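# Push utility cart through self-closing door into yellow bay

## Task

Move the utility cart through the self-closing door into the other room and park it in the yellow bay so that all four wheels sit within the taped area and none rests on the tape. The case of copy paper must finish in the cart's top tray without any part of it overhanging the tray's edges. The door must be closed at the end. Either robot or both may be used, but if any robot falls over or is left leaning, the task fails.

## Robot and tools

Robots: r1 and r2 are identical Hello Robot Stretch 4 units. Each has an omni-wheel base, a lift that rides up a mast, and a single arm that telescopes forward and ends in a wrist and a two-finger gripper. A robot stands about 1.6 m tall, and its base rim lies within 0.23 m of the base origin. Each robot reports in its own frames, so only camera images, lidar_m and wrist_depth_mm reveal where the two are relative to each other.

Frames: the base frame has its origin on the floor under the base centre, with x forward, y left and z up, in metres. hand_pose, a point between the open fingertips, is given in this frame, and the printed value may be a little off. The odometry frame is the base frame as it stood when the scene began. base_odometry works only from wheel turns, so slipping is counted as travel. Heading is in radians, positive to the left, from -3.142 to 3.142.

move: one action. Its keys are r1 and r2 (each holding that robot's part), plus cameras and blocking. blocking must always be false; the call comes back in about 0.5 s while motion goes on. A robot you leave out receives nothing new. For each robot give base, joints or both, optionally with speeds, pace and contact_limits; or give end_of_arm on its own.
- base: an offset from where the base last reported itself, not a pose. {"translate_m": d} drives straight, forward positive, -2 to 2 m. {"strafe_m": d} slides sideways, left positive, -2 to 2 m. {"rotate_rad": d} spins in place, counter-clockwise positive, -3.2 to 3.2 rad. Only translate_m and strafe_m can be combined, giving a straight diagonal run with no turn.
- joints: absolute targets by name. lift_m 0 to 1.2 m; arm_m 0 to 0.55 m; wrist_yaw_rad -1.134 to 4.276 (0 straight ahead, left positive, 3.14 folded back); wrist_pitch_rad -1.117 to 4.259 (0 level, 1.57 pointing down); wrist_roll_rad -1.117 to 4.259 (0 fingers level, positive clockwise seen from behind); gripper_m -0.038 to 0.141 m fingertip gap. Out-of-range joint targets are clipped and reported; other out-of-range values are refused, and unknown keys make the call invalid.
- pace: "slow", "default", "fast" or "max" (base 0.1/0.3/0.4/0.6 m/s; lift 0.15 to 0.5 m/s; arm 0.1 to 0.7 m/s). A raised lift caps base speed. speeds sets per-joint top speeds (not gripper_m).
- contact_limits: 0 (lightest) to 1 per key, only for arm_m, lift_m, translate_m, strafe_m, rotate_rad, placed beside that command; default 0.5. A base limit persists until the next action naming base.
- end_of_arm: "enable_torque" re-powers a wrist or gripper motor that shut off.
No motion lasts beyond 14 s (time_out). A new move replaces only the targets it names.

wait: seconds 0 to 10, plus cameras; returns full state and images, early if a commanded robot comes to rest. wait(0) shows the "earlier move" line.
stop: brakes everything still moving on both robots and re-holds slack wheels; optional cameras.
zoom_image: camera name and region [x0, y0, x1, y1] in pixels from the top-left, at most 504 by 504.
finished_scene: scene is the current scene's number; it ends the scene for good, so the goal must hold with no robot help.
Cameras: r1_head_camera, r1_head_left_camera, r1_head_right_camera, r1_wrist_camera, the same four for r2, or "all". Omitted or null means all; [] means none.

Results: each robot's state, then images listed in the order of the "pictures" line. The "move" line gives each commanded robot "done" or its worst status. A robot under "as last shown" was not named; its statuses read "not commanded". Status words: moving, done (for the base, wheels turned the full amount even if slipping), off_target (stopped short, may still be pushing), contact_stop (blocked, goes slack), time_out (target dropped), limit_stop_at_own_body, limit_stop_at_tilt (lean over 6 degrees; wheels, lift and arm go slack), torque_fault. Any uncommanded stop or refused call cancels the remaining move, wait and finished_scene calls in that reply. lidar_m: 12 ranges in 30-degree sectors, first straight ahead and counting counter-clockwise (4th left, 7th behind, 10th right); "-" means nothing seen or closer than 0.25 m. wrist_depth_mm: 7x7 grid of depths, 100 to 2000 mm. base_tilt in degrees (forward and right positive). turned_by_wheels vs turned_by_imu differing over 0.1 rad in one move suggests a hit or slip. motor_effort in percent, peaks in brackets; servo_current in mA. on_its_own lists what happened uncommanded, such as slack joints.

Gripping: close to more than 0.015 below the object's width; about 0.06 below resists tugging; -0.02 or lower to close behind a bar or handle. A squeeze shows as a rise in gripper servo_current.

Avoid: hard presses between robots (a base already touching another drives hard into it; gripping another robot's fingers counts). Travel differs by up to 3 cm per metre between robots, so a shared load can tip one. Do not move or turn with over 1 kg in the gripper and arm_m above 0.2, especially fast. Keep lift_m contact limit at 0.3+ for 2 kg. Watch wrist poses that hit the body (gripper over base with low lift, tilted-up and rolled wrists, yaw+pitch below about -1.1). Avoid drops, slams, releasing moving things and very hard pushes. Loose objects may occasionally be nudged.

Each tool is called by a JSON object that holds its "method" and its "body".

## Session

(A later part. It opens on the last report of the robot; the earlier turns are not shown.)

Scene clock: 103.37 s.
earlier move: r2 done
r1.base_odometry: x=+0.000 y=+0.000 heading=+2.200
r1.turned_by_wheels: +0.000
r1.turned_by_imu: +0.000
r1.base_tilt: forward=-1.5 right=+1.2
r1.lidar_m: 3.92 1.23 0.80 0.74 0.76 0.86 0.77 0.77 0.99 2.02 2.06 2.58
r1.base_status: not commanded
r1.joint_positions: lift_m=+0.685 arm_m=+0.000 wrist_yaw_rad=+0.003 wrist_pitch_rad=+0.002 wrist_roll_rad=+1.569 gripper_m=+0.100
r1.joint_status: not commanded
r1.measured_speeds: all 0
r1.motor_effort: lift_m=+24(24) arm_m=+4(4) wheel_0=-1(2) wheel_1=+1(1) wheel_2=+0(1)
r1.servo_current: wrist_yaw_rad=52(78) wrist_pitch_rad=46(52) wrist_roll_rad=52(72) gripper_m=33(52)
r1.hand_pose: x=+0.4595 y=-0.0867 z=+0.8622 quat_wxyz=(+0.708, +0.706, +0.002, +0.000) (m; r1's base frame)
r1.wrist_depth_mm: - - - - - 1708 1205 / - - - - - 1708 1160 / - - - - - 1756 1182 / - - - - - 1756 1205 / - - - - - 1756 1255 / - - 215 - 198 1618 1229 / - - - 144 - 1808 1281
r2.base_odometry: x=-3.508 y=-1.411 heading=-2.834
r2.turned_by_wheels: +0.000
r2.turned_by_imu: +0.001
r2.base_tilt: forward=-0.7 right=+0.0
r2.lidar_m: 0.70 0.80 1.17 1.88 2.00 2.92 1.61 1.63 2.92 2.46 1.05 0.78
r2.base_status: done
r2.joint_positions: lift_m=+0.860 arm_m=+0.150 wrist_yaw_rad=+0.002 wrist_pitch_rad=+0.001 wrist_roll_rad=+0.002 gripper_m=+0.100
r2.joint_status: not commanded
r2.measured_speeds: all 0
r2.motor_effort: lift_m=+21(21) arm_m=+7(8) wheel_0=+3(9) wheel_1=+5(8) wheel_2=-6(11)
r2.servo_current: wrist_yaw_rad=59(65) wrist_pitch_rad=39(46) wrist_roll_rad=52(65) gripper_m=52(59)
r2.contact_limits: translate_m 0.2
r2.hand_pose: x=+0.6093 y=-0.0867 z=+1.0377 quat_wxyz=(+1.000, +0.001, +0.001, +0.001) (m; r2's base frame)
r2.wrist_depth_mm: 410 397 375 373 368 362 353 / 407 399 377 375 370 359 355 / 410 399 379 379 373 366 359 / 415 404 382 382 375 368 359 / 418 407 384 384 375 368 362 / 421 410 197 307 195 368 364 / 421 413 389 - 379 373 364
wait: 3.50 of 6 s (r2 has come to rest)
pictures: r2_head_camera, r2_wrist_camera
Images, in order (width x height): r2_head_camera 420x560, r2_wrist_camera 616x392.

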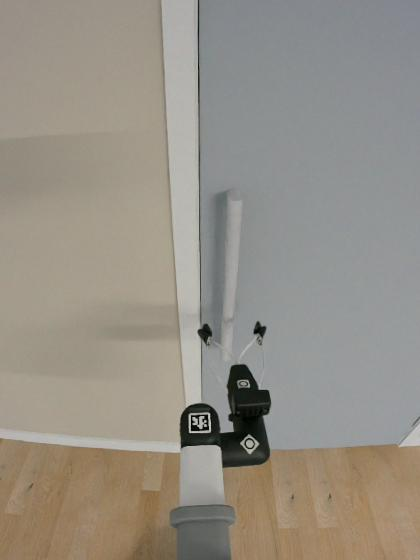

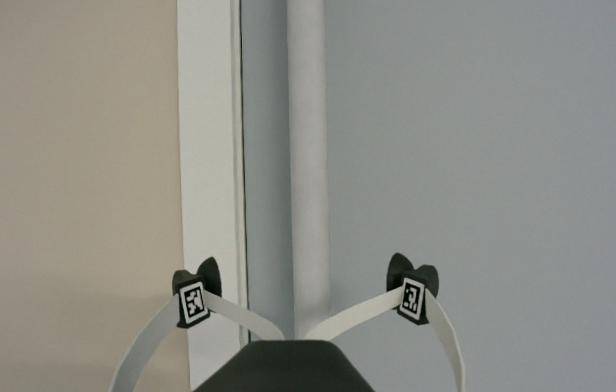

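{"method": "move", "body": {"blocking": false, "r2": {"base":{"translate_m":0.14},"pace":"slow","contact_limits":{"translate_m":0.2}}, "cameras": []}}

{"method": "wait", "body": {"seconds": 4, "cameras": []}}

{"method": "move", "body": {"blocking": false, "r2": {"joints":{"gripper_m":-0.038}}, "cameras": []}}

{"method": "wait", "body": {"seconds": 3, "cameras": ["r2_head_camera","r2_wrist_camera"]}}

Scene clock: 109.80 s.
move: r2 moving
r1: as last shown
r1.base_tilt: forward=-1.6 right=+1.3
r1.lidar_m: 3.91 1.25 0.82 0.75 0.75 0.85 0.77 0.79 1.03 2.01 2.05 2.57
r1.motor_effort: lift_m=+24(24) arm_m=+3(4) wheel_0=-2(2) wheel_1=+1(1) wheel_2=+0(1)
r1.servo_current: wrist_yaw_rad=39(78) wrist_pitch_rad=39(52) wrist_roll_rad=52(65) gripper_m=39(46)
r1.wrist_depth_mm: - - - - - 1708 1205 / - - - - - 1756 1182 / - - - - - 1756 1160 / - - - - - 1808 1205 / - - - - - 1808 1255 / - - 215 - 198 1576 1281 / - - - 144 - 1756 1281
r2.base_odometry: x=-3.520 y=-1.414 heading=-2.834
r2.turned_by_wheels: +0.000
r2.turned_by_imu: +0.001
r2.base_tilt: forward=-0.7 right=+0.1
r2.lidar_m: 0.67 0.80 1.15 1.89 2.02 2.92 1.64 1.66 2.88 2.36 1.02 0.76
r2.base_status: translate_m moving
r2.joint_positions: lift_m=+0.860 arm_m=+0.150 wrist_yaw_rad=+0.003 wrist_pitch_rad=+0.001 wrist_roll_rad=+0.002 gripper_m=+0.100
r2.joint_status: not commanded
r2.measured_speeds: translate_m=+0.048 strafe_m=+0.000 rotate_rad=+0.000 lift_m=+0.000 arm_m=+0.000 wrist_yaw_rad=+0.000 wrist_pitch_rad=+0.000 wrist_roll_rad=+0.000
r2.motor_effort: lift_m=+21(21) arm_m=+7(8) wheel_0=+4(8) wheel_1=+4(7) wheel_2=-11(11)
r2.servo_current: wrist_yaw_rad=46(52) wrist_pitch_rad=39(46) wrist_roll_rad=52(59) gripper_m=52(52)
r2.contact_limits: translate_m 0.2
r2.hand_pose: x=+0.6093 y=-0.0867 z=+1.0377 quat_wxyz=(+1.000, +0.001, +0.001, +0.001) (m; r2's base frame)
r2.wrist_depth_mm: 397 387 366 366 357 349 343 / 399 389 373 368 362 353 345 / 402 392 373 368 362 353 347 / 404 392 375 373 364 355 349 / 407 397 375 373 366 359 351 / 413 399 196 298 193 359 351 / 410 399 379 - 368 366 355
pictures: none
No camera images: "cameras" was empty.

Scene clock: 111.97 s.
earlier move: r2 done
r1.base_odometry: x=+0.000 y=+0.000 heading=+2.200
r1.turned_by_wheels: +0.000
r1.turned_by_imu: +0.000
r1.base_tilt: forward=-1.6 right=+1.3
r1.lidar_m: 3.92 1.28 0.83 0.74 0.77 0.86 0.77 0.80 1.02 2.00 2.03 2.60
r1.base_status: not commanded
r1.joint_positions: lift_m=+0.685 arm_m=+0.000 wrist_yaw_rad=+0.003 wrist_pitch_rad=+0.002 wrist_roll_rad=+1.569 gripper_m=+0.100
r1.joint_status: not commanded
r1.measured_speeds: all 0
r1.motor_effort: lift_m=+24(24) arm_m=+4(4) wheel_0=-2(2) wheel_1=+1(1) wheel_2=+0(1)
r1.servo_current: wrist_yaw_rad=39(78) wrist_pitch_rad=39(52) wrist_roll_rad=39(72) gripper_m=39(52)
r1.hand_pose: x=+0.4595 y=-0.0867 z=+0.8622 quat_wxyz=(+0.708, +0.706, +0.002, +0.000) (m; r1's base frame)
r1.wrist_depth_mm: - - - - - 1756 1205 / - - - - - 1661 1160 / - - - - - 1808 1160 / - - - - - 1756 1182 / - - - - - 1756 1281 / - - 215 - 198 1618 1255 / - - - 144 - 1808 1255
r2.base_odometry: x=-3.641 y=-1.453 heading=-2.834
r2.turned_by_wheels: +0.000
r2.turned_by_imu: +0.000
r2.base_tilt: forward=-0.7 right=+0.1
r2.lidar_m: 0.51 0.67 0.96 1.88 2.01 2.93 1.78 1.79 2.94 2.00 0.87 0.63
r2.base_status: done
r2.joint_positions: lift_m=+0.860 arm_m=+0.150 wrist_yaw_rad=+0.000 wrist_pitch_rad=+0.001 wrist_roll_rad=+0.002 gripper_m=+0.100
r2.joint_status: not commanded
r2.measured_speeds: all 0
r2.motor_effort: lift_m=+21(21) arm_m=+8(8) wheel_0=+6(10) wheel_1=+5(7) wheel_2=-9(11)
r2.servo_current: wrist_yaw_rad=59(65) wrist_pitch_rad=39(46) wrist_roll_rad=52(59) gripper_m=39(59)
r2.contact_limits: translate_m 0.2
r2.hand_pose: x=+0.6091 y=-0.0875 z=+1.0377 quat_wxyz=(+1.000, +0.001, +0.001, +0.000) (m; r2's base frame)
r2.wrist_depth_mm: 257 238 248 165 238 234 229 / 259 241 250 167 239 234 230 / 260 243 251 167 240 234 232 / 263 243 252 168 243 237 233 / 266 246 254 169 243 238 235 / 267 247 198 169 195 239 236 / 268 249 257 - 246 240 237
wait: 2.17 of 4 s (r2 has come to rest)
pictures: none
No camera images: "cameras" was empty.

Scene clock: 112.47 s.
move: r2 moving
r1: as last shown
r1.lidar_m: 3.91 1.25 0.82 0.75 0.75 0.84 0.77 0.78 1.01 2.01 2.05 2.58
r1.motor_effort: lift_m=+24(24) arm_m=+3(4) wheel_0=-2(2) wheel_1=+1(1) wheel_2=+0(1)
r1.servo_current: wrist_yaw_rad=72(72) wrist_pitch_rad=33(46) wrist_roll_rad=46(59) gripper_m=39(52)
r1.wrist_depth_mm: - - - - - 1661 1182 / - - - - - 1756 1182 / - - - - - 1808 1205 / - - - - - 1808 1182 / - - - - - 1863 1255 / - - 214 - 198 1618 1255 / - - - 144 - 1808 1255
r2.base_odometry: x=-3.641 y=-1.453 heading=-2.834
r2.turned_by_wheels: +0.000
r2.turned_by_imu: +0.000
r2.base_tilt: forward=-0.7 right=+0.1
r2.lidar_m: 0.56 0.68 0.98 1.88 2.01 2.88 1.76 1.79 2.93 2.00 0.87 0.64
r2.base_status: not commanded
r2.joint_positions: lift_m=+0.860 arm_m=+0.150 wrist_yaw_rad=-0.002 wrist_pitch_rad=+0.001 wrist_roll_rad=+0.002 gripper_m=+0.083
r2.joint_status: gripper_m moving
r2.measured_speeds: translate_m=+0.000 strafe_m=+0.000 rotate_rad=-0.002 lift_m=+0.000 arm_m=+0.000 wrist_yaw_rad=-0.011 wrist_pitch_rad=+0.000 wrist_roll_rad=+0.000
r2.motor_effort: lift_m=+21(21) arm_m=+7(8) wheel_0=+6(7) wheel_1=+4(5) wheel_2=-10(10)
r2.servo_current: wrist_yaw_rad=46(59) wrist_pitch_rad=39(46) wrist_roll_rad=46(59) gripper_m=117(117)
r2.contact_limits: translate_m 0.2
r2.hand_pose: x=+0.6089 y=-0.0880 z=+1.0377 quat_wxyz=(+1.000, +0.001, +0.001, -0.001) (m; r2's base frame)
r2.wrist_depth_mm: 257 239 248 165 237 233 229 / 258 241 250 166 239 235 231 / 259 242 252 168 241 236 232 / 263 243 254 170 243 237 235 / 265 245 253 170 244 240 236 / 267 247 196 171 193 240 236 / 267 249 258 - 246 240 238
pictures: none
No camera images: "cameras" was empty.

Scene clock: 114.00 s.
earlier move: r2 done
r1.base_odometry: x=+0.000 y=+0.000 heading=+2.200
r1.turned_by_wheels: +0.000
r1.turned_by_imu: +0.000
r1.base_tilt: forward=-1.6 right=+1.2
r1.lidar_m: 3.92 1.25 0.82 0.74 0.76 0.85 0.77 0.77 1.02 2.01 2.05 2.59
r1.base_status: not commanded
r1.joint_positions: lift_m=+0.685 arm_m=+0.000 wrist_yaw_rad=+0.003 wrist_pitch_rad=+0.002 wrist_roll_rad=+1.569 gripper_m=+0.100
r1.joint_status: not commanded
r1.measured_speeds: all 0
r1.motor_effort: lift_m=+24(24) arm_m=+4(4) wheel_0=-1(2) wheel_1=+1(1) wheel_2=+0(1)
r1.servo_current: wrist_yaw_rad=52(72) wrist_pitch_rad=46(52) wrist_roll_rad=39(72) gripper_m=46(52)
r1.hand_pose: x=+0.4595 y=-0.0867 z=+0.8622 quat_wxyz=(+0.708, +0.706, +0.002, +0.000) (m; r1's base frame)
r1.wrist_depth_mm: - - - - - 1756 1205 / - - - - - 1808 1160 / - - - - - 1756 1182 / - - - - - 1756 1205 / - - - - - 1756 1255 / - - 213 - 198 1576 1255 / - - - 144 - 1863 1255
r2.base_odometry: x=-3.641 y=-1.453 heading=-2.834
r2.turned_by_wheels: +0.000
r2.turned_by_imu: +0.001
r2.base_tilt: forward=-0.6 right=+0.1
r2.lidar_m: 0.56 0.65 0.97 1.89 2.00 2.88 1.76 1.79 2.92 2.02 0.85 0.64
r2.base_status: not commanded
r2.joint_positions: lift_m=+0.860 arm_m=+0.150 wrist_yaw_rad=+0.002 wrist_pitch_rad=+0.001 wrist_roll_rad=+0.002 gripper_m=-0.036
r2.joint_status: all done
r2.measured_speeds: all 0
r2.motor_effort: lift_m=+21(21) arm_m=-4(8) wheel_0=+1(7) wheel_1=+2(5) wheel_2=+0(10)
r2.servo_current: wrist_yaw_rad=39(59) wrist_pitch_rad=39(52) wrist_roll_rad=39(59) gripper_m=143(254)
r2.contact_limits: translate_m 0.2
r2.hand_pose: x=+0.6095 y=-0.0869 z=+1.0377 quat_wxyz=(+1.000, +0.001, +0.001, +0.001) (m; r2's base frame)
r2.wrist_depth_mm: 259 238 246 160 235 227 223 / 259 240 247 162 236 229 225 / 263 240 248 164 237 231 225 / 264 243 249 165 238 232 227 / 265 245 251 165 240 233 228 / 267 248 185 166 178 234 230 / 270 249 248 - 242 234 231
wait: 1.53 of 3 s (r2 has come to rest)
pictures: r2_head_camera, r2_wrist_camera
Images, in order (width x height): r2_head_camera 420x560, r2_wrist_camera 616x392.

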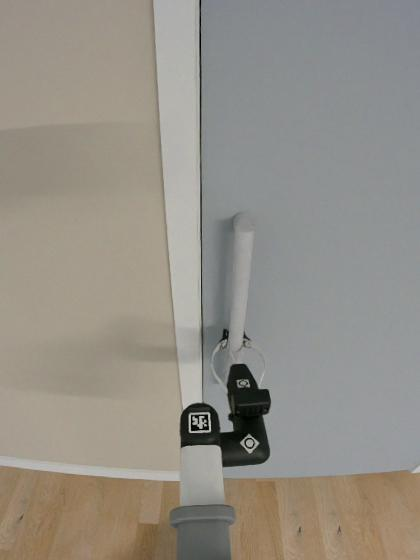

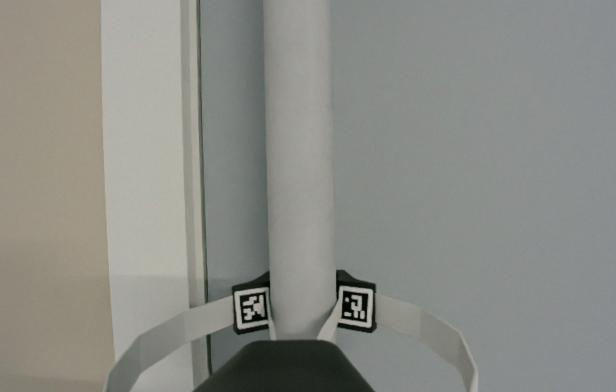

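{"method": "move", "body": {"blocking": false, "r2": {"joints":{"gripper_m":0.09}}, "cameras": []}}

{"method": "wait", "body": {"seconds": 2, "cameras": []}}

{"method": "move", "body": {"blocking": false, "r2": {"base":{"translate_m":-0.15}}, "cameras": []}}

{"method": "wait", "body": {"seconds": 3, "cameras": []}}

{"method": "move", "body": {"blocking": false, "r2": {"base":{"rotate_rad":0.6}}, "cameras": []}}

{"method": "wait", "body": {"seconds": 3, "cameras": []}}

{"method": "move", "body": {"blocking": false, "r2": {"base":{"translate_m":-0.152,"strafe_m":-0.413}}, "cameras": []}}

{"method": "wait", "body": {"seconds": 4, "cameras": ["r2_head_camera","r2_wrist_camera"]}}

Scene clock: 141.43 s.
move: r2 moving
r1: as last shown
r1.base_tilt: forward=-1.6 right=+1.3
r1.lidar_m: 3.91 1.27 0.80 0.75 0.77 0.83 0.75 0.80 1.01 2.02 2.05 2.55
r1.motor_effort: lift_m=+24(24) arm_m=+4(4) wheel_0=-1(2) wheel_1=+1(1) wheel_2=+1(1)
r1.servo_current: wrist_yaw_rad=59(65) wrist_pitch_rad=39(52) wrist_roll_rad=59(65) gripper_m=46(46)
r1.wrist_depth_mm: - - - - - 1661 1205 / - - - - - 1708 1138 / - - - - - 1756 1160 / - - - - - 1808 1160 / - - - - - 1756 1255 / - - 215 - 198 1576 1255 / - - - 144 - 1808 1281
r2.base_odometry: x=-3.641 y=-1.453 heading=-2.834
r2.turned_by_wheels: +0.000
r2.turned_by_imu: +0.000
r2.base_tilt: forward=-0.7 right=+0.0
r2.lidar_m: 0.57 0.65 0.98 1.89 2.03 2.90 1.78 1.81 2.93 1.99 0.86 0.64
r2.base_status: not commanded
r2.joint_positions: lift_m=+0.860 arm_m=+0.150 wrist_yaw_rad=+0.002 wrist_pitch_rad=+0.001 wrist_roll_rad=+0.002 gripper_m=-0.012
r2.joint_status: gripper_m moving
r2.measured_speeds: all 0
r2.motor_effort: lift_m=+21(21) arm_m=-4(4) wheel_0=+1(2) wheel_1=+2(2) wheel_2=+0(0)
r2.servo_current: wrist_yaw_rad=46(65) wrist_pitch_rad=46(46) wrist_roll_rad=46(59) gripper_m=91(143)
r2.contact_limits: translate_m 0.2
r2.hand_pose: x=+0.6095 y=-0.0869 z=+1.0377 quat_wxyz=(+1.000, +0.001, +0.001, +0.001) (m; r2's base frame)
r2.wrist_depth_mm: 258 239 247 163 237 232 228 / 260 240 248 166 237 231 228 / 262 242 250 165 238 235 229 / 264 244 251 169 241 235 230 / 265 245 252 167 242 236 232 / 268 248 189 167 185 236 234 / 270 249 254 - 246 236 235
pictures: none
No camera images: "cameras" was empty.

Scene clock: 142.87 s.
earlier move: r2 done
r1.base_odometry: x=+0.000 y=+0.000 heading=+2.200
r1.turned_by_wheels: +0.000
r1.turned_by_imu: +0.000
r1.base_tilt: forward=-1.6 right=+1.2
r1.lidar_m: 3.92 1.27 0.83 0.75 0.76 0.86 0.76 0.80 1.02 2.01 2.04 2.61
r1.base_status: not commanded
r1.joint_positions: lift_m=+0.685 arm_m=+0.000 wrist_yaw_rad=+0.003 wrist_pitch_rad=+0.002 wrist_roll_rad=+1.569 gripper_m=+0.100
r1.joint_status: not commanded
r1.measured_speeds: all 0
r1.motor_effort: lift_m=+24(24) arm_m=+4(4) wheel_0=-2(2) wheel_1=+1(1) wheel_2=+1(1)
r1.servo_current: wrist_yaw_rad=39(65) wrist_pitch_rad=39(52) wrist_roll_rad=72(72) gripper_m=46(46)
r1.hand_pose: x=+0.4595 y=-0.0867 z=+0.8622 quat_wxyz=(+0.708, +0.706, +0.002, +0.000) (m; r1's base frame)
r1.wrist_depth_mm: - - - - - 1756 1182 / - - - - - 1708 1182 / - - - - - 1708 1160 / - - - - - 1863 1160 / - - - - - 1863 1229 / - - 213 - 198 1537 1255 / - - - 144 - 1808 1255
r2.base_odometry: x=-3.641 y=-1.453 heading=-2.834
r2.turned_by_wheels: +0.000
r2.turned_by_imu: +0.000
r2.base_tilt: forward=-0.7 right=+0.0
r2.lidar_m: 0.56 0.63 0.99 1.86 2.02 2.92 1.78 1.81 2.93 2.01 0.85 0.63
r2.base_status: not commanded
r2.joint_positions: lift_m=+0.860 arm_m=+0.150 wrist_yaw_rad=+0.002 wrist_pitch_rad=+0.001 wrist_roll_rad=+0.002 gripper_m=+0.090
r2.joint_status: all done
r2.measured_speeds: all 0
r2.motor_effort: lift_m=+21(21) arm_m=-4(4) wheel_0=+1(2) wheel_1=+2(2) wheel_2=+0(1)
r2.servo_current: wrist_yaw_rad=39(65) wrist_pitch_rad=46(46) wrist_roll_rad=46(65) gripper_m=59(143)
r2.contact_limits: translate_m 0.2
r2.hand_pose: x=+0.6095 y=-0.0869 z=+1.0377 quat_wxyz=(+1.000, +0.001, +0.001, +0.001) (m; r2's base frame)
r2.wrist_depth_mm: 260 239 247 162 236 230 225 / 262 241 248 165 236 230 226 / 264 242 250 165 237 232 227 / 266 242 251 166 240 233 229 / 268 246 253 167 239 235 230 / 268 248 191 167 196 236 231 / 271 250 248 - 243 237 234
wait: 1.43 of 2 s (r2 has come to rest)
pictures: none
No camera images: "cameras" was empty.

Scene clock: 143.37 s.
move: r2 moving
r1: as last shown
r1.base_tilt: forward=-1.6 right=+1.3
r1.lidar_m: 3.90 1.24 0.82 0.76 0.76 0.87 0.77 0.79 1.00 2.01 2.05 2.57
r1.motor_effort: lift_m=+24(24) arm_m=+4(4) wheel_0=-1(2) wheel_1=+1(1) wheel_2=+1(1)
r1.servo_current: wrist_yaw_rad=52(59) wrist_pitch_rad=46(52) wrist_roll_rad=52(72) gripper_m=46(46)
r1.wrist_depth_mm: - - - - - 1808 1229 / - - - - - 1708 1138 / - - - - - 1708 1182 / - - - - - 1808 1182 / - - - - - 1808 1255 / - - 214 - 198 1576 1308 / - - - 144 - 1808 1229
r2.base_odometry: x=-3.611 y=-1.444 heading=-2.834
r2.turned_by_wheels: +0.000
r2.turned_by_imu: +0.000
r2.base_tilt: forward=-0.7 right=+0.1
r2.lidar_m: 0.57 0.71 1.02 1.88 2.02 2.88 1.76 1.76 2.93 2.10 0.88 0.67
r2.base_status: translate_m moving
r2.joint_positions: lift_m=+0.860 arm_m=+0.150 wrist_yaw_rad=+0.002 wrist_pitch_rad=+0.001 wrist_roll_rad=+0.002 gripper_m=+0.090
r2.joint_status: not commanded
r2.measured_speeds: translate_m=-0.121 strafe_m=+0.002 rotate_rad=-0.002 lift_m=+0.000 arm_m=+0.000 wrist_yaw_rad=+0.000 wrist_pitch_rad=+0.000 wrist_roll_rad=+0.000
r2.motor_effort: lift_m=+21(21) arm_m=-3(4) wheel_0=-6(8) wheel_1=-7(8) wheel_2=+11(13)
r2.servo_current: wrist_yaw_rad=52(52) wrist_pitch_rad=39(46) wrist_roll_rad=46(65) gripper_m=52(59)
r2.hand_pose: x=+0.6095 y=-0.0869 z=+1.0377 quat_wxyz=(+1.000, +0.001, +0.001, +0.001) (m; r2's base frame)
r2.wrist_depth_mm: 290 267 273 193 260 254 250 / 291 270 276 194 265 257 252 / 293 272 277 195 265 259 254 / 294 272 279 195 266 259 255 / 297 276 279 196 267 263 257 / 297 291 194 195 191 263 258 / 300 296 276 - 270 262 260
pictures: none
No camera images: "cameras" was empty.

Scene clock: 144.70 s.
earlier move: r2 done
r1.base_odometry: x=+0.000 y=+0.000 heading=+2.200
r1.turned_by_wheels: +0.000
r1.turned_by_imu: +0.000
r1.base_tilt: forward=-1.6 right=+1.3
r1.lidar_m: 3.93 1.25 0.81 0.75 0.76 0.83 0.77 0.80 1.02 2.00 2.06 2.59
r1.base_status: not commanded
r1.joint_positions: lift_m=+0.685 arm_m=+0.000 wrist_yaw_rad=+0.003 wrist_pitch_rad=+0.002 wrist_roll_rad=+1.569 gripper_m=+0.100
r1.joint_status: not commanded
r1.measured_speeds: all 0
r1.motor_effort: lift_m=+24(24) arm_m=+4(4) wheel_0=-2(2) wheel_1=+1(1) wheel_2=+1(1)
r1.servo_current: wrist_yaw_rad=52(65) wrist_pitch_rad=39(52) wrist_roll_rad=52(72) gripper_m=39(46)
r1.hand_pose: x=+0.4595 y=-0.0867 z=+0.8622 quat_wxyz=(+0.708, +0.706, +0.002, +0.000) (m; r1's base frame)
r1.wrist_depth_mm: - - - - - 1661 1205 / - - - - - 1708 1160 / - - - - - 1808 1182 / - - - - - 1756 1205 / - - - - - 1808 1255 / - - 215 - 198 1537 1255 / - - - 144 - 1808 1255
r2.base_odometry: x=-3.498 y=-1.408 heading=-2.834
r2.turned_by_wheels: +0.000
r2.turned_by_imu: +0.000
r2.base_tilt: forward=-0.7 right=+0.1
r2.lidar_m: 0.70 0.82 1.22 1.89 2.05 2.92 1.63 1.65 2.92 2.50 1.04 0.79
r2.base_status: done
r2.joint_positions: lift_m=+0.860 arm_m=+0.150 wrist_yaw_rad=+0.002 wrist_pitch_rad=+0.001 wrist_roll_rad=+0.002 gripper_m=+0.090
r2.joint_status: not commanded
r2.measured_speeds: all 0
r2.motor_effort: lift_m=+21(21) arm_m=-4(4) wheel_0=-3(10) wheel_1=-3(9) wheel_2=+4(13)
r2.servo_current: wrist_yaw_rad=46(52) wrist_pitch_rad=46(46) wrist_roll_rad=46(65) gripper_m=52(59)
r2.hand_pose: x=+0.6095 y=-0.0869 z=+1.0377 quat_wxyz=(+1.000, +0.001, +0.001, +0.001) (m; r2's base frame)
r2.wrist_depth_mm: 415 410 389 382 379 370 364 / 415 407 389 389 382 373 366 / 421 413 392 387 382 375 366 / 424 413 392 389 389 377 373 / 427 418 394 397 387 379 373 / 430 415 193 322 190 379 375 / 430 424 402 - 389 382 379
wait: 1.33 of 3 s (r2 has come to rest)
pictures: none
No camera images: "cameras" was empty.

Scene clock: 145.20 s.
move: r2 moving
r1: as last shown
r1.base_tilt: forward=-1.6 right=+1.2
r1.lidar_m: 3.91 1.23 0.83 0.73 0.77 0.82 0.76 0.80 0.99 2.01 2.06 2.60
r1.servo_current: wrist_yaw_rad=46(65) wrist_pitch_rad=39(46) wrist_roll_rad=46(59) gripper_m=46(46)
r1.wrist_depth_mm: - - - - - 1708 1205 / - - - - - 1708 1160 / - - - - - 1808 1160 / - - - - - 1808 1182 / - - - - - 1863 1255 / - - 213 - 197 1499 1255 / - - - 144 - 1863 1255
r2.base_odometry: x=-3.498 y=-1.408 heading=-2.582
r2.turned_by_wheels: +0.252
r2.turned_by_imu: +0.245
r2.base_tilt: forward=-0.7 right=+0.1
r2.lidar_m: 0.77 0.92 1.74 1.91 2.27 4.24 1.63 3.18 2.85 1.43 0.87 0.69
r2.base_status: rotate_rad moving
r2.joint_positions: lift_m=+0.860 arm_m=+0.150 wrist_yaw_rad=+0.002 wrist_pitch_rad=+0.001 wrist_roll_rad=+0.002 gripper_m=+0.090
r2.joint_status: not commanded
r2.measured_speeds: translate_m=+0.000 strafe_m=+0.001 rotate_rad=+0.981 lift_m=+0.000 arm_m=+0.000 wrist_yaw_rad=+0.000 wrist_pitch_rad=+0.000 wrist_roll_rad=+0.000
r2.motor_effort: lift_m=+21(21) arm_m=-4(4) wheel_0=-10(13) wheel_1=-10(11) wheel_2=-11(11)
r2.servo_current: wrist_yaw_rad=46(59) wrist_pitch_rad=39(46) wrist_roll_rad=39(52) gripper_m=46(52)
r2.hand_pose: x=+0.6094 y=-0.0869 z=+1.0377 quat_wxyz=(+1.000, +0.001, +0.001, +0.001) (m; r2's base frame)
r2.wrist_depth_mm: - 473 436 402 364 343 324 / - 473 439 402 366 347 327 / - 473 439 404 366 349 325 / - 473 445 410 370 353 329 / - 473 445 413 370 355 332 / - 165 192 410 191 282 334 / - - 462 - 373 276 336
pictures: none
No camera images: "cameras" was empty.

Scene clock: 146.10 s.
earlier move: r2 done
r1.base_odometry: x=+0.000 y=+0.000 heading=+2.200
r1.turned_by_wheels: +0.000
r1.turned_by_imu: +0.000
r1.base_tilt: forward=-1.6 right=+1.3
r1.lidar_m: 3.91 1.24 0.83 0.75 0.76 0.86 0.76 0.79 1.03 2.02 2.02 2.57
r1.base_status: not commanded
r1.joint_positions: lift_m=+0.685 arm_m=+0.000 wrist_yaw_rad=+0.003 wrist_pitch_rad=+0.002 wrist_roll_rad=+1.569 gripper_m=+0.100
r1.joint_status: not commanded
r1.measured_speeds: all 0
r1.motor_effort: lift_m=+24(24) arm_m=+4(4) wheel_0=-2(2) wheel_1=+1(1) wheel_2=+1(1)
r1.servo_current: wrist_yaw_rad=46(65) wrist_pitch_rad=52(52) wrist_roll_rad=52(65) gripper_m=46(46)
r1.hand_pose: x=+0.4595 y=-0.0867 z=+0.8622 quat_wxyz=(+0.708, +0.706, +0.002, +0.000) (m; r1's base frame)
r1.wrist_depth_mm: - - - - - 1756 1205 / - - - - - 1708 1182 / - - - - - 1756 1160 / - - - - - 1808 1182 / - - - - - 1808 1255 / - - 216 - 198 1576 1281 / - - - 144 - 1863 1255
r2.base_odometry: x=-3.498 y=-1.408 heading=-2.235
r2.turned_by_wheels: +0.347
r2.turned_by_imu: +0.338
r2.base_tilt: forward=-0.7 right=+0.0
r2.lidar_m: 0.86 1.31 1.90 2.05 3.19 1.61 3.62 2.88 2.06 0.98 0.77 0.70
r2.base_status: done
r2.joint_positions: lift_m=+0.860 arm_m=+0.150 wrist_yaw_rad=+0.002 wrist_pitch_rad=+0.001 wrist_roll_rad=+0.002 gripper_m=+0.090
r2.joint_status: not commanded
r2.measured_speeds: all 0
r2.motor_effort: lift_m=+21(21) arm_m=-4(4) wheel_0=-2(13) wheel_1=-2(11) wheel_2=-3(11)
r2.servo_current: wrist_yaw_rad=39(59) wrist_pitch_rad=33(46) wrist_roll_rad=52(59) gripper_m=52(59)
r2.hand_pose: x=+0.6095 y=-0.0869 z=+1.0377 quat_wxyz=(+1.000, +0.001, +0.001, +0.001) (m; r2's base frame)
r2.wrist_depth_mm: - - - - 445 379 343 / 1397 - - - 452 382 345 / 1397 - - - 449 387 347 / - - - - 449 389 347 / - - - - 445 392 353 / 1430 - 189 - 189 389 349 / - - - - 442 377 353
wait: 0.90 of 3 s (r2 has come to rest)
pictures: none
No camera images: "cameras" was empty.

Scene clock: 146.60 s.
move: r2 moving
r1: as last shown
r1.lidar_m: 3.91 1.23 0.82 0.75 0.75 0.84 0.77 0.79 1.00 2.01 2.05 2.60
r1.motor_effort: lift_m=+24(24) arm_m=+3(4) wheel_0=-1(2) wheel_1=+1(1) wheel_2=+1(1)
r1.servo_current: wrist_yaw_rad=52(72) wrist_pitch_rad=39(52) wrist_roll_rad=39(72) gripper_m=46(52)
r1.wrist_depth_mm: - - - - - 1708 1182 / - - - - - 1756 1160 / - - - - - 1708 1182 / - - - - - 1756 1182 / - - - - - 1808 1229 / - - 215 - 198 1576 1281 / - - - 144 - 1863 1281
r2.base_odometry: x=-3.515 y=-1.381 heading=-2.234
r2.turned_by_wheels: +0.000
r2.turned_by_imu: +0.000
r2.base_tilt: forward=-0.7 right=+0.1
r2.lidar_m: 0.82 1.26 1.93 2.10 3.20 1.62 3.61 2.85 2.03 0.98 0.78 0.69
r2.base_status: translate_m moving; strafe_m moving
r2.joint_positions: lift_m=+0.860 arm_m=+0.150 wrist_yaw_rad=+0.002 wrist_pitch_rad=+0.001 wrist_roll_rad=+0.002 gripper_m=+0.090
r2.joint_status: not commanded
r2.measured_speeds: translate_m=-0.041 strafe_m=-0.116 rotate_rad=+0.001 lift_m=+0.000 arm_m=+0.000 wrist_yaw_rad=+0.000 wrist_pitch_rad=+0.000 wrist_roll_rad=+0.000
r2.motor_effort: lift_m=+21(21) arm_m=-3(4) wheel_0=+9(11) wheel_1=-11(12) wheel_2=+7(8)
r2.servo_current: wrist_yaw_rad=46(59) wrist_pitch_rad=33(46) wrist_roll_rad=52(59) gripper_m=52(59)
r2.hand_pose: x=+0.6095 y=-0.0869 z=+1.0377 quat_wxyz=(+1.000, +0.001, +0.001, +0.001) (m; r2's base frame)
r2.wrist_depth_mm: - - - - 439 373 336 / 1397 - - - 442 377 336 / 1430 - - - 445 379 342 / 1397 - - - 449 382 343 / - - - - 439 384 343 / - - 189 - 190 377 340 / - - - - 433 373 347
pictures: none
No camera images: "cameras" was empty.

Scene clock: 149.03 s.
earlier move: r2 done
r1.base_odometry: x=+0.000 y=+0.000 heading=+2.200
r1.turned_by_wheels: +0.000
r1.turned_by_imu: +0.000
r1.base_tilt: forward=-1.6 right=+1.3
r1.lidar_m: 3.91 1.23 0.82 0.75 0.77 0.83 0.76 0.80 1.00 2.01 2.04 2.58
r1.base_status: not commanded
r1.joint_positions: lift_m=+0.685 arm_m=+0.000 wrist_yaw_rad=+0.003 wrist_pitch_rad=+0.002 wrist_roll_rad=+1.569 gripper_m=+0.100
r1.joint_status: not commanded
r1.measured_speeds: all 0
r1.motor_effort: lift_m=+24(24) arm_m=+4(4) wheel_0=-2(2) wheel_1=+1(1) wheel_2=+1(1)
r1.servo_current: wrist_yaw_rad=65(72) wrist_pitch_rad=39(52) wrist_roll_rad=46(72) gripper_m=46(52)
r1.hand_pose: x=+0.4595 y=-0.0867 z=+0.8622 quat_wxyz=(+0.708, +0.706, +0.002, +0.000) (m; r1's base frame)
r1.wrist_depth_mm: - - - - - 1708 1229 / - - - - - 1708 1182 / - - - - - 1756 1160 / - - - - - 1756 1205 / - - - - - 1808 1281 / - - 214 - 199 1618 1255 / - - - 144 - 1808 1255
r2.base_odometry: x=-3.730 y=-1.034 heading=-2.234
r2.turned_by_wheels: +0.000
r2.turned_by_imu: +0.000
r2.base_tilt: forward=-0.6 right=+0.1
r2.lidar_m: 0.68 1.06 2.32 2.55 1.87 1.67 3.10 2.46 1.71 0.82 0.65 0.63
r2.base_status: done
r2.joint_positions: lift_m=+0.860 arm_m=+0.150 wrist_yaw_rad=+0.002 wrist_pitch_rad=+0.001 wrist_roll_rad=+0.002 gripper_m=+0.090
r2.joint_status: not commanded
r2.measured_speeds: all 0
r2.motor_effort: lift_m=+20(21) arm_m=-4(4) wheel_0=+3(11) wheel_1=-2(12) wheel_2=+5(9)
r2.servo_current: wrist_yaw_rad=46(59) wrist_pitch_rad=39(46) wrist_roll_rad=52(59) gripper_m=52(59)
r2.hand_pose: x=+0.6095 y=-0.0869 z=+1.0377 quat_wxyz=(+1.000, +0.001, +0.001, +0.001) (m; r2's base frame)
r2.wrist_depth_mm: - - 418 345 307 262 237 / - - 421 347 309 264 238 / - - 427 343 309 266 239 / - - 433 345 314 267 242 / - - 418 349 314 271 242 / - - 192 304 191 266 244 / - - - - 306 260 245
wait: 2.43 of 4 s (r2 has come to rest)
pictures: r2_head_camera, r2_wrist_camera
Images, in order (width x height): r2_head_camera 420x560, r2_wrist_camera 616x392.

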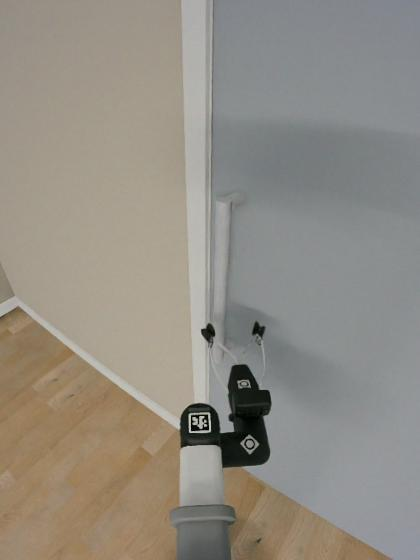

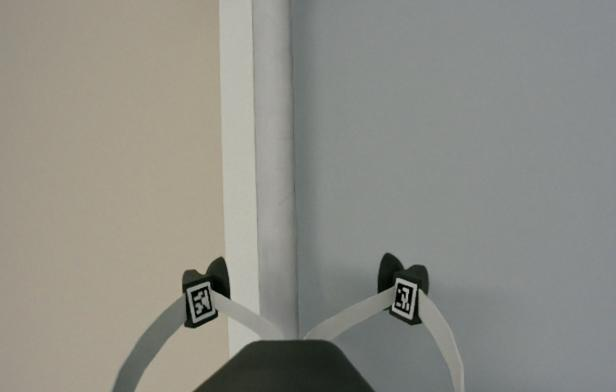

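{"method": "move", "body": {"blocking": false, "r2": {"base":{"translate_m":0.12,"strafe_m":0.02},"pace":"slow","contact_limits":{"translate_m":0.2}}, "cameras": []}}

{"method": "wait", "body": {"seconds": 4, "cameras": ["r2_wrist_camera"]}}

{"method": "move", "body": {"blocking": false, "r2": {"joints":{"gripper_m":-0.038}}, "cameras": []}}

{"method": "wait", "body": {"seconds": 3, "cameras": ["r2_head_camera","r2_wrist_camera"]}}

Scene clock: 155.33 s.
move: r2 moving
r1: as last shown
r1.lidar_m: 3.92 1.24 0.82 0.75 0.76 0.85 0.77 0.78 1.01 1.99 2.04 2.57
r1.motor_effort: lift_m=+24(24) arm_m=+3(4) wheel_0=-2(2) wheel_1=+1(1) wheel_2=+0(1)
r1.servo_current: wrist_yaw_rad=52(72) wrist_pitch_rad=46(52) wrist_roll_rad=52(72) gripper_m=46(46)
r1.wrist_depth_mm: - - - - - 1756 1205 / - - - - - 1708 1182 / - - - - - 1756 1182 / - - - - - 1756 1182 / - - - - - 1808 1255 / - - 215 - 198 1576 1229 / - - - 144 - 1863 1281
r2.base_odometry: x=-3.736 y=-1.045 heading=-2.234
r2.turned_by_wheels: +0.000
r2.turned_by_imu: +0.001
r2.base_tilt: forward=-0.7 right=+0.1
r2.lidar_m: 0.66 1.09 2.29 2.52 1.90 1.69 3.09 2.46 1.67 0.81 0.63 0.60
r2.base_status: translate_m moving; strafe_m moving
r2.joint_positions: lift_m=+0.860 arm_m=+0.150 wrist_yaw_rad=+0.002 wrist_pitch_rad=+0.001 wrist_roll_rad=+0.002 gripper_m=+0.090
r2.joint_status: not commanded
r2.measured_speeds: translate_m=+0.049 strafe_m=+0.008 rotate_rad=-0.003 lift_m=+0.000 arm_m=+0.000 wrist_yaw_rad=+0.000 wrist_pitch_rad=+0.000 wrist_roll_rad=+0.000
r2.motor_effort: lift_m=+21(21) arm_m=-4(4) wheel_0=+6(9) wheel_1=+8(8) wheel_2=-8(10)
r2.servo_current: wrist_yaw_rad=33(52) wrist_pitch_rad=33(39) wrist_roll_rad=46(52) gripper_m=46(59)
r2.contact_limits: translate_m 0.2
r2.hand_pose: x=+0.6095 y=-0.0869 z=+1.0377 quat_wxyz=(+1.000, +0.001, +0.001, +0.001) (m; r2's base frame)
r2.wrist_depth_mm: - - 404 330 297 255 230 / - - 421 332 300 258 233 / - - 415 336 304 260 235 / - - 421 336 306 257 235 / - - 410 342 307 263 237 / - - 193 293 191 258 238 / - - - - 296 254 239
pictures: none
No camera images: "cameras" was empty.

Scene clock: 157.33 s.
earlier move: r2 done
r1.base_odometry: x=+0.000 y=+0.000 heading=+2.200
r1.turned_by_wheels: +0.000
r1.turned_by_imu: +0.000
r1.base_tilt: forward=-1.6 right=+1.3
r1.lidar_m: 3.90 1.26 0.82 0.74 0.75 0.85 0.78 0.79 1.03 2.00 2.04 2.59
r1.base_status: not commanded
r1.joint_positions: lift_m=+0.685 arm_m=+0.000 wrist_yaw_rad=+0.003 wrist_pitch_rad=+0.002 wrist_roll_rad=+1.569 gripper_m=+0.100
r1.joint_status: not commanded
r1.measured_speeds: all 0
r1.motor_effort: lift_m=+24(24) arm_m=+4(4) wheel_0=-2(2) wheel_1=+1(1) wheel_2=+1(1)
r1.servo_current: wrist_yaw_rad=46(72) wrist_pitch_rad=46(52) wrist_roll_rad=59(72) gripper_m=46(52)
r1.hand_pose: x=+0.4595 y=-0.0867 z=+0.8622 quat_wxyz=(+0.708, +0.706, +0.002, +0.000) (m; r1's base frame)
r1.wrist_depth_mm: - - - - - 1756 1182 / - - - - - 1708 1182 / - - - - - 1756 1182 / - - - - - 1808 1160 / - - - - - 1808 1255 / - - 215 - 198 1576 1255 / - - - 144 - 1808 1255
r2.base_odometry: x=-3.788 y=-1.141 heading=-2.234
r2.turned_by_wheels: +0.000
r2.turned_by_imu: +0.032
r2.base_tilt: forward=-0.7 right=+0.1
r2.lidar_m: 0.56 1.01 2.22 2.47 3.82 1.75 3.17 2.54 1.41 0.71 0.56 0.56
r2.base_status: done
r2.joint_positions: lift_m=+0.860 arm_m=+0.150 wrist_yaw_rad=-0.002 wrist_pitch_rad=+0.001 wrist_roll_rad=+0.002 gripper_m=+0.090
r2.joint_status: not commanded
r2.measured_speeds: all 0
r2.motor_effort: lift_m=+20(21) arm_m=+5(6) wheel_0=+4(14) wheel_1=+3(12) wheel_2=-6(18)
r2.servo_current: wrist_yaw_rad=39(72) wrist_pitch_rad=39(46) wrist_roll_rad=46(59) gripper_m=46(59)
r2.contact_limits: translate_m 0.2
r2.hand_pose: x=+0.6090 y=-0.0881 z=+1.0377 quat_wxyz=(+1.000, +0.001, +0.001, -0.001) (m; r2's base frame)
r2.wrist_depth_mm: - 442 355 282 230 205 - / - 445 362 183 231 204 183 / - 452 362 287 234 208 185 / - 459 370 287 236 206 186 / - 459 370 289 227 208 186 / - 166 195 290 188 208 187 / - - 397 - 235 200 187
wait: 2.00 of 4 s (r2 has come to rest)
pictures: r2_wrist_camera
Images, in order (width x height): r2_wrist_camera 616x392.

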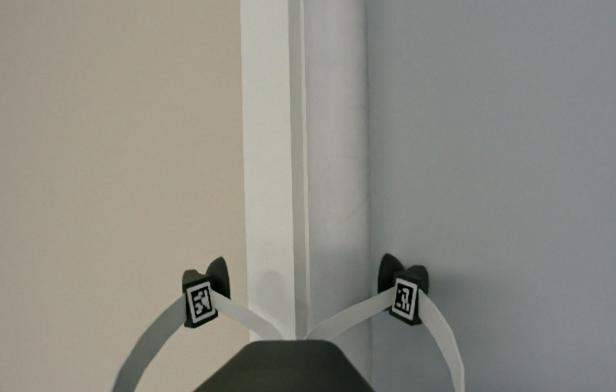

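Scene clock: 157.83 s.
move: r2 moving
r1: as last shown
r1.lidar_m: 3.92 1.23 0.82 0.74 0.75 0.84 0.76 0.79 0.98 2.01 2.06 2.61
r1.servo_current: wrist_yaw_rad=52(72) wrist_pitch_rad=39(46) wrist_roll_rad=52(65) gripper_m=39(46)
r1.wrist_depth_mm: - - - - - 1708 1182 / - - - - - 1756 1182 / - - - - - 1708 1160 / - - - - - 1756 1182 / - - - - - 1808 1255 / - - 215 - 198 1618 1255 / - - - 144 - 1756 1229
r2.base_odometry: x=-3.788 y=-1.141 heading=-2.234
r2.turned_by_wheels: +0.000
r2.turned_by_imu: +0.000
r2.base_tilt: forward=-0.7 right=+0.1
r2.lidar_m: 0.55 0.99 2.23 2.47 3.81 1.75 3.16 2.53 1.41 0.68 0.57 0.55
r2.base_status: not commanded
r2.joint_positions: lift_m=+0.860 arm_m=+0.150 wrist_yaw_rad=-0.002 wrist_pitch_rad=+0.001 wrist_roll_rad=+0.002 gripper_m=+0.072
r2.joint_status: gripper_m moving
r2.measured_speeds: all 0
r2.motor_effort: lift_m=+20(20) arm_m=+5(5) wheel_0=+3(4) wheel_1=+4(4) wheel_2=-5(6)
r2.servo_current: wrist_yaw_rad=46(52) wrist_pitch_rad=39(46) wrist_roll_rad=39(52) gripper_m=111(111)
r2.contact_limits: translate_m 0.2
r2.hand_pose: x=+0.6090 y=-0.0881 z=+1.0377 quat_wxyz=(+1.000, +0.001, +0.001, -0.001) (m; r2's base frame)
r2.wrist_depth_mm: - 439 359 282 230 206 - / - 445 362 182 233 204 183 / - 449 364 287 236 209 184 / - 455 370 191 236 206 185 / - 459 373 289 232 208 186 / - 449 191 289 189 208 187 / - 141 384 - 236 200 187
pictures: none
No camera images: "cameras" was empty.

Scene clock: 159.27 s.
earlier move: r2 done
r1.base_odometry: x=+0.000 y=+0.000 heading=+2.200
r1.turned_by_wheels: +0.000
r1.turned_by_imu: +0.000
r1.base_tilt: forward=-1.6 right=+1.3
r1.lidar_m: 3.92 1.24 0.83 0.74 0.75 0.86 0.78 0.78 1.00 2.01 2.05 2.58
r1.base_status: not commanded
r1.joint_positions: lift_m=+0.685 arm_m=+0.000 wrist_yaw_rad=+0.003 wrist_pitch_rad=+0.002 wrist_roll_rad=+1.569 gripper_m=+0.100
r1.joint_status: not commanded
r1.measured_speeds: all 0
r1.motor_effort: lift_m=+24(24) arm_m=+4(4) wheel_0=-2(2) wheel_1=+1(1) wheel_2=+1(1)
r1.servo_current: wrist_yaw_rad=46(72) wrist_pitch_rad=39(46) wrist_roll_rad=39(65) gripper_m=39(46)
r1.hand_pose: x=+0.4595 y=-0.0867 z=+0.8622 quat_wxyz=(+0.708, +0.706, +0.002, +0.000) (m; r1's base frame)
r1.wrist_depth_mm: - - - - - 1708 1205 / - - - - - 1708 1160 / - - - - - 1708 1160 / - - - - - 1756 1205 / - - - - - 1756 1229 / - - 214 - 199 1576 1255 / - - - 144 - 1808 1255
r2.base_odometry: x=-3.788 y=-1.141 heading=-2.235
r2.turned_by_wheels: -0.001
r2.turned_by_imu: -0.001
r2.base_tilt: forward=-0.6 right=+0.1
r2.lidar_m: 0.56 1.00 2.22 2.47 3.83 1.75 3.15 2.55 1.44 0.68 0.56 0.54
r2.base_status: not commanded
r2.joint_positions: lift_m=+0.860 arm_m=+0.150 wrist_yaw_rad=-0.005 wrist_pitch_rad=+0.001 wrist_roll_rad=+0.002 gripper_m=-0.036
r2.joint_status: all done
r2.measured_speeds: all 0
r2.motor_effort: lift_m=+20(20) arm_m=-4(5) wheel_0=-12(12) wheel_1=-2(4) wheel_2=-1(6)
r2.servo_current: wrist_yaw_rad=52(65) wrist_pitch_rad=39(46) wrist_roll_rad=52(59) gripper_m=150(345)
r2.contact_limits: translate_m 0.2
r2.hand_pose: x=+0.6088 y=-0.0889 z=+1.0377 quat_wxyz=(+1.000, +0.001, +0.001, -0.003) (m; r2's base frame)
r2.wrist_depth_mm: - 445 347 160 215 184 - / - 430 351 161 216 186 168 / - 449 353 165 218 191 169 / - 442 359 163 221 189 171 / - 442 364 166 222 189 172 / - 449 185 165 177 187 172 / - - 370 - 219 179 -
wait: 1.43 of 3 s (r2 has come to rest)
pictures: r2_head_camera, r2_wrist_camera
Images, in order (width x height): r2_head_camera 420x560, r2_wrist_camera 616x392.

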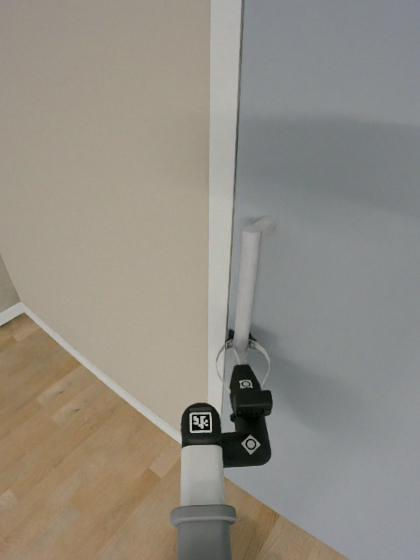

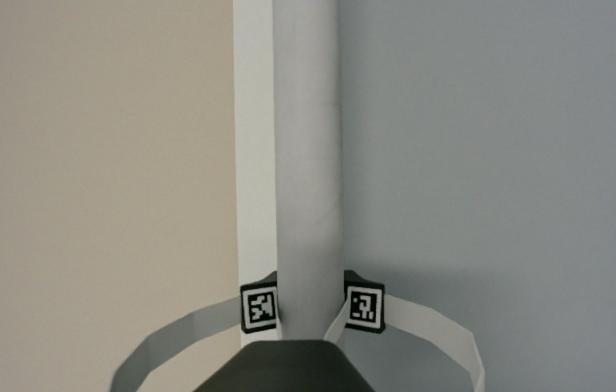

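{"method": "move", "body": {"blocking": false, "r2": {"base":{"translate_m":-0.1,"strafe_m":0.059},"pace":"slow","contact_limits":{"translate_m":0.8,"strafe_m":0.8}}, "cameras": []}}

{"method": "wait", "body": {"seconds": 5, "cameras": ["r2_head_camera","r2_wrist_camera"]}}

r2: "contact_limits": translate_m and strafe_m are given together and make one move, which takes one limit: state it under one of them only
Scene clock: 164.60 s.
r1.base_odometry: x=+0.000 y=+0.000 heading=+2.200
r1.turned_by_wheels: +0.000
r1.turned_by_imu: +0.000
r1.base_tilt: forward=-1.6 right=+1.3
r1.lidar_m: 3.92 1.26 0.82 0.74 0.78 0.84 0.75 0.78 0.99 2.01 2.05 2.58
r1.base_status: not commanded
r1.joint_positions: lift_m=+0.685 arm_m=+0.000 wrist_yaw_rad=+0.003 wrist_pitch_rad=+0.002 wrist_roll_rad=+1.569 gripper_m=+0.100
r1.joint_status: not commanded
r1.measured_speeds: all 0
r1.motor_effort: lift_m=+24(24) arm_m=+4(4) wheel_0=-2(2) wheel_1=+1(1) wheel_2=+0(1)
r1.servo_current: wrist_yaw_rad=39(72) wrist_pitch_rad=39(46) wrist_roll_rad=39(65) gripper_m=39(46)
r1.hand_pose: x=+0.4595 y=-0.0867 z=+0.8622 quat_wxyz=(+0.708, +0.706, +0.002, +0.000) (m; r1's base frame)
r1.wrist_depth_mm: - - - - - 1708 1205 / - - - - - 1708 1160 / - - - - - 1808 1182 / - - - - - 1808 1182 / - - - - - 1756 1255 / - - 214 - 198 1576 1255 / - - - 144 - 1756 1255
r2.base_odometry: x=-3.788 y=-1.141 heading=-2.235
r2.turned_by_wheels: +0.000
r2.turned_by_imu: +0.000
r2.base_tilt: forward=-0.7 right=+0.1
r2.lidar_m: 0.54 1.00 2.22 2.47 3.87 1.74 3.13 2.56 1.41 0.70 0.55 0.55
r2.base_status: not commanded
r2.joint_positions: lift_m=+0.860 arm_m=+0.150 wrist_yaw_rad=-0.005 wrist_pitch_rad=+0.001 wrist_roll_rad=+0.002 gripper_m=-0.036
r2.joint_status: all done
r2.measured_speeds: all 0
r2.motor_effort: lift_m=+20(20) arm_m=-4(5) wheel_0=-12(12) wheel_1=-3(4) wheel_2=-1(6)
r2.servo_current: wrist_yaw_rad=59(65) wrist_pitch_rad=39(46) wrist_roll_rad=52(59) gripper_m=156(345)
r2.contact_limits: translate_m 0.2
r2.hand_pose: x=+0.6088 y=-0.0889 z=+1.0377 quat_wxyz=(+1.000, +0.001, +0.001, -0.003) (m; r2's base frame)
r2.wrist_depth_mm: - 445 351 160 215 184 - / - 430 351 161 218 185 168 / - 455 355 165 219 190 169 / - 442 357 163 220 189 171 / - 449 362 167 222 189 172 / - 452 184 166 177 186 172 / - - 370 - 219 179 -
pictures: none

not run: a call was refused earlier in this reply.

{"method": "move", "body": {"blocking": false, "r2": {"base":{"translate_m":-0.1,"strafe_m":0.059},"pace":"slow","contact_limits":{"translate_m":0.8}}, "cameras": []}}

{"method": "wait", "body": {"seconds": 5, "cameras": ["r2_head_camera","r2_wrist_camera"]}}

Scene clock: 169.53 s.
move: r2 moving
r1.base_odometry: x=+0.000 y=+0.000 heading=+2.200
r1.turned_by_wheels: +0.000
r1.turned_by_imu: +0.000
r1.base_tilt: forward=-1.6 right=+1.3
r1.lidar_m: 3.93 1.24 0.82 0.73 0.77 0.87 0.77 0.78 1.00 2.01 2.05 2.58
r1.base_status: not commanded
r1.joint_positions: lift_m=+0.685 arm_m=+0.000 wrist_yaw_rad=+0.003 wrist_pitch_rad=+0.002 wrist_roll_rad=+1.569 gripper_m=+0.100
r1.joint_status: not commanded
r1.measured_speeds: all 0
r1.motor_effort: lift_m=+24(24) arm_m=+4(4) wheel_0=-2(2) wheel_1=+1(1) wheel_2=+0(1)
r1.servo_current: wrist_yaw_rad=33(59) wrist_pitch_rad=39(46) wrist_roll_rad=46(72) gripper_m=46(46)
r1.hand_pose: x=+0.4595 y=-0.0867 z=+0.8622 quat_wxyz=(+0.708, +0.706, +0.002, +0.000) (m; r1's base frame)
r1.wrist_depth_mm: - - - - - 1756 1205 / - - - - - 1756 1138 / - - - - - 1756 1182 / - - - - - 1808 1160 / - - - - - 1808 1229 / - - 214 - 198 1576 1255 / - - - 144 - 1756 1255
r2.base_odometry: x=-3.775 y=-1.136 heading=-2.236
r2.turned_by_wheels: +0.000
r2.turned_by_imu: -0.001
r2.base_tilt: forward=-0.6 right=+0.1
r2.lidar_m: 0.53 1.02 2.23 2.45 3.86 1.75 3.14 2.53 1.41 0.72 0.57 0.55
r2.base_status: translate_m moving; strafe_m moving
r2.joint_positions: lift_m=+0.860 arm_m=+0.150 wrist_yaw_rad=-0.003 wrist_pitch_rad=+0.001 wrist_roll_rad=+0.002 gripper_m=-0.036
r2.joint_status: not commanded
r2.measured_speeds: translate_m=-0.049 strafe_m=+0.028 rotate_rad=+0.000 lift_m=+0.000 arm_m=+0.000 wrist_yaw_rad=+0.007 wrist_pitch_rad=+0.000 wrist_roll_rad=+0.000
r2.motor_effort: lift_m=+20(20) arm_m=-4(4) wheel_0=-14(21) wheel_1=+1(2) wheel_2=+15(15)
r2.servo_current: wrist_yaw_rad=52(59) wrist_pitch_rad=39(46) wrist_roll_rad=46(52) gripper_m=156(163)
r2.contact_limits: translate_m 0.8
r2.hand_pose: x=+0.6090 y=-0.0883 z=+1.0377 quat_wxyz=(+1.000, +0.001, +0.001, -0.002) (m; r2's base frame)
r2.wrist_depth_mm: - 452 368 160 216 186 - / - 455 370 161 217 186 169 / - 459 377 162 218 189 170 / - 462 379 163 221 190 - / - 469 382 164 222 190 172 / - 459 185 166 178 186 172 / - - 375 - 219 180 173
pictures: none
No camera images: "cameras" was empty.

Scene clock: 171.33 s.
earlier move: r2 done
r1.base_odometry: x=+0.000 y=+0.000 heading=+2.200
r1.turned_by_wheels: +0.000
r1.turned_by_imu: +0.000
r1.base_tilt: forward=-1.6 right=+1.3
r1.lidar_m: 3.92 1.26 0.82 0.76 0.76 0.84 0.76 0.80 0.98 2.02 2.03 2.61
r1.base_status: not commanded
r1.joint_positions: lift_m=+0.685 arm_m=+0.000 wrist_yaw_rad=+0.003 wrist_pitch_rad=+0.002 wrist_roll_rad=+1.569 gripper_m=+0.100
r1.joint_status: not commanded
r1.measured_speeds: all 0
r1.motor_effort: lift_m=+24(24) arm_m=+4(4) wheel_0=-2(2) wheel_1=+1(1) wheel_2=+0(1)
r1.servo_current: wrist_yaw_rad=46(72) wrist_pitch_rad=39(46) wrist_roll_rad=59(72) gripper_m=52(52)
r1.hand_pose: x=+0.4595 y=-0.0867 z=+0.8622 quat_wxyz=(+0.708, +0.706, +0.002, +0.000) (m; r1's base frame)
r1.wrist_depth_mm: - - - - - 1708 1182 / - - - - - 1708 1182 / - - - - - 1756 1182 / - - - - - 1756 1182 / - - - - - 1808 1255 / - - 214 - 198 1618 1255 / - - - 144 - 1808 1229
r2.base_odometry: x=-3.681 y=-1.099 heading=-2.235
r2.turned_by_wheels: +0.000
r2.turned_by_imu: -0.002
r2.base_tilt: forward=-0.6 right=+0.1
r2.lidar_m: 0.55 1.18 2.24 2.47 1.82 1.64 3.13 2.52 1.70 0.82 0.61 0.57
r2.base_status: done
r2.joint_positions: lift_m=+0.860 arm_m=+0.150 wrist_yaw_rad=-0.003 wrist_pitch_rad=+0.001 wrist_roll_rad=+0.002 gripper_m=-0.036
r2.joint_status: not commanded
r2.measured_speeds: all 0
r2.motor_effort: lift_m=+20(20) arm_m=-4(4) wheel_0=-14(21) wheel_1=+0(2) wheel_2=+11(16)
r2.servo_current: wrist_yaw_rad=59(59) wrist_pitch_rad=39(46) wrist_roll_rad=52(59) gripper_m=150(163)
r2.contact_limits: translate_m 0.8
r2.hand_pose: x=+0.6091 y=-0.0883 z=+1.0377 quat_wxyz=(+1.000, +0.001, +0.001, -0.001) (m; r2's base frame)
r2.wrist_depth_mm: - - - 160 216 192 175 / - - - 160 220 193 177 / - - - 165 220 195 178 / - - - 163 222 199 180 / - - - 166 223 196 181 / - - 181 166 177 194 181 / - - - - 222 188 182
wait: 1.80 of 5 s (r2 has come to rest)
pictures: r2_head_camera, r2_wrist_camera
Images, in order (width x height): r2_head_camera 420x560, r2_wrist_camera 616x392.

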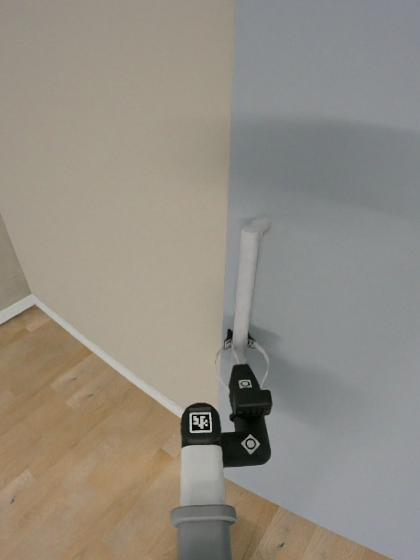

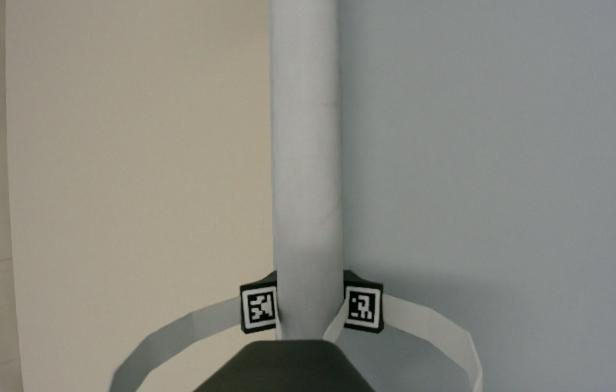

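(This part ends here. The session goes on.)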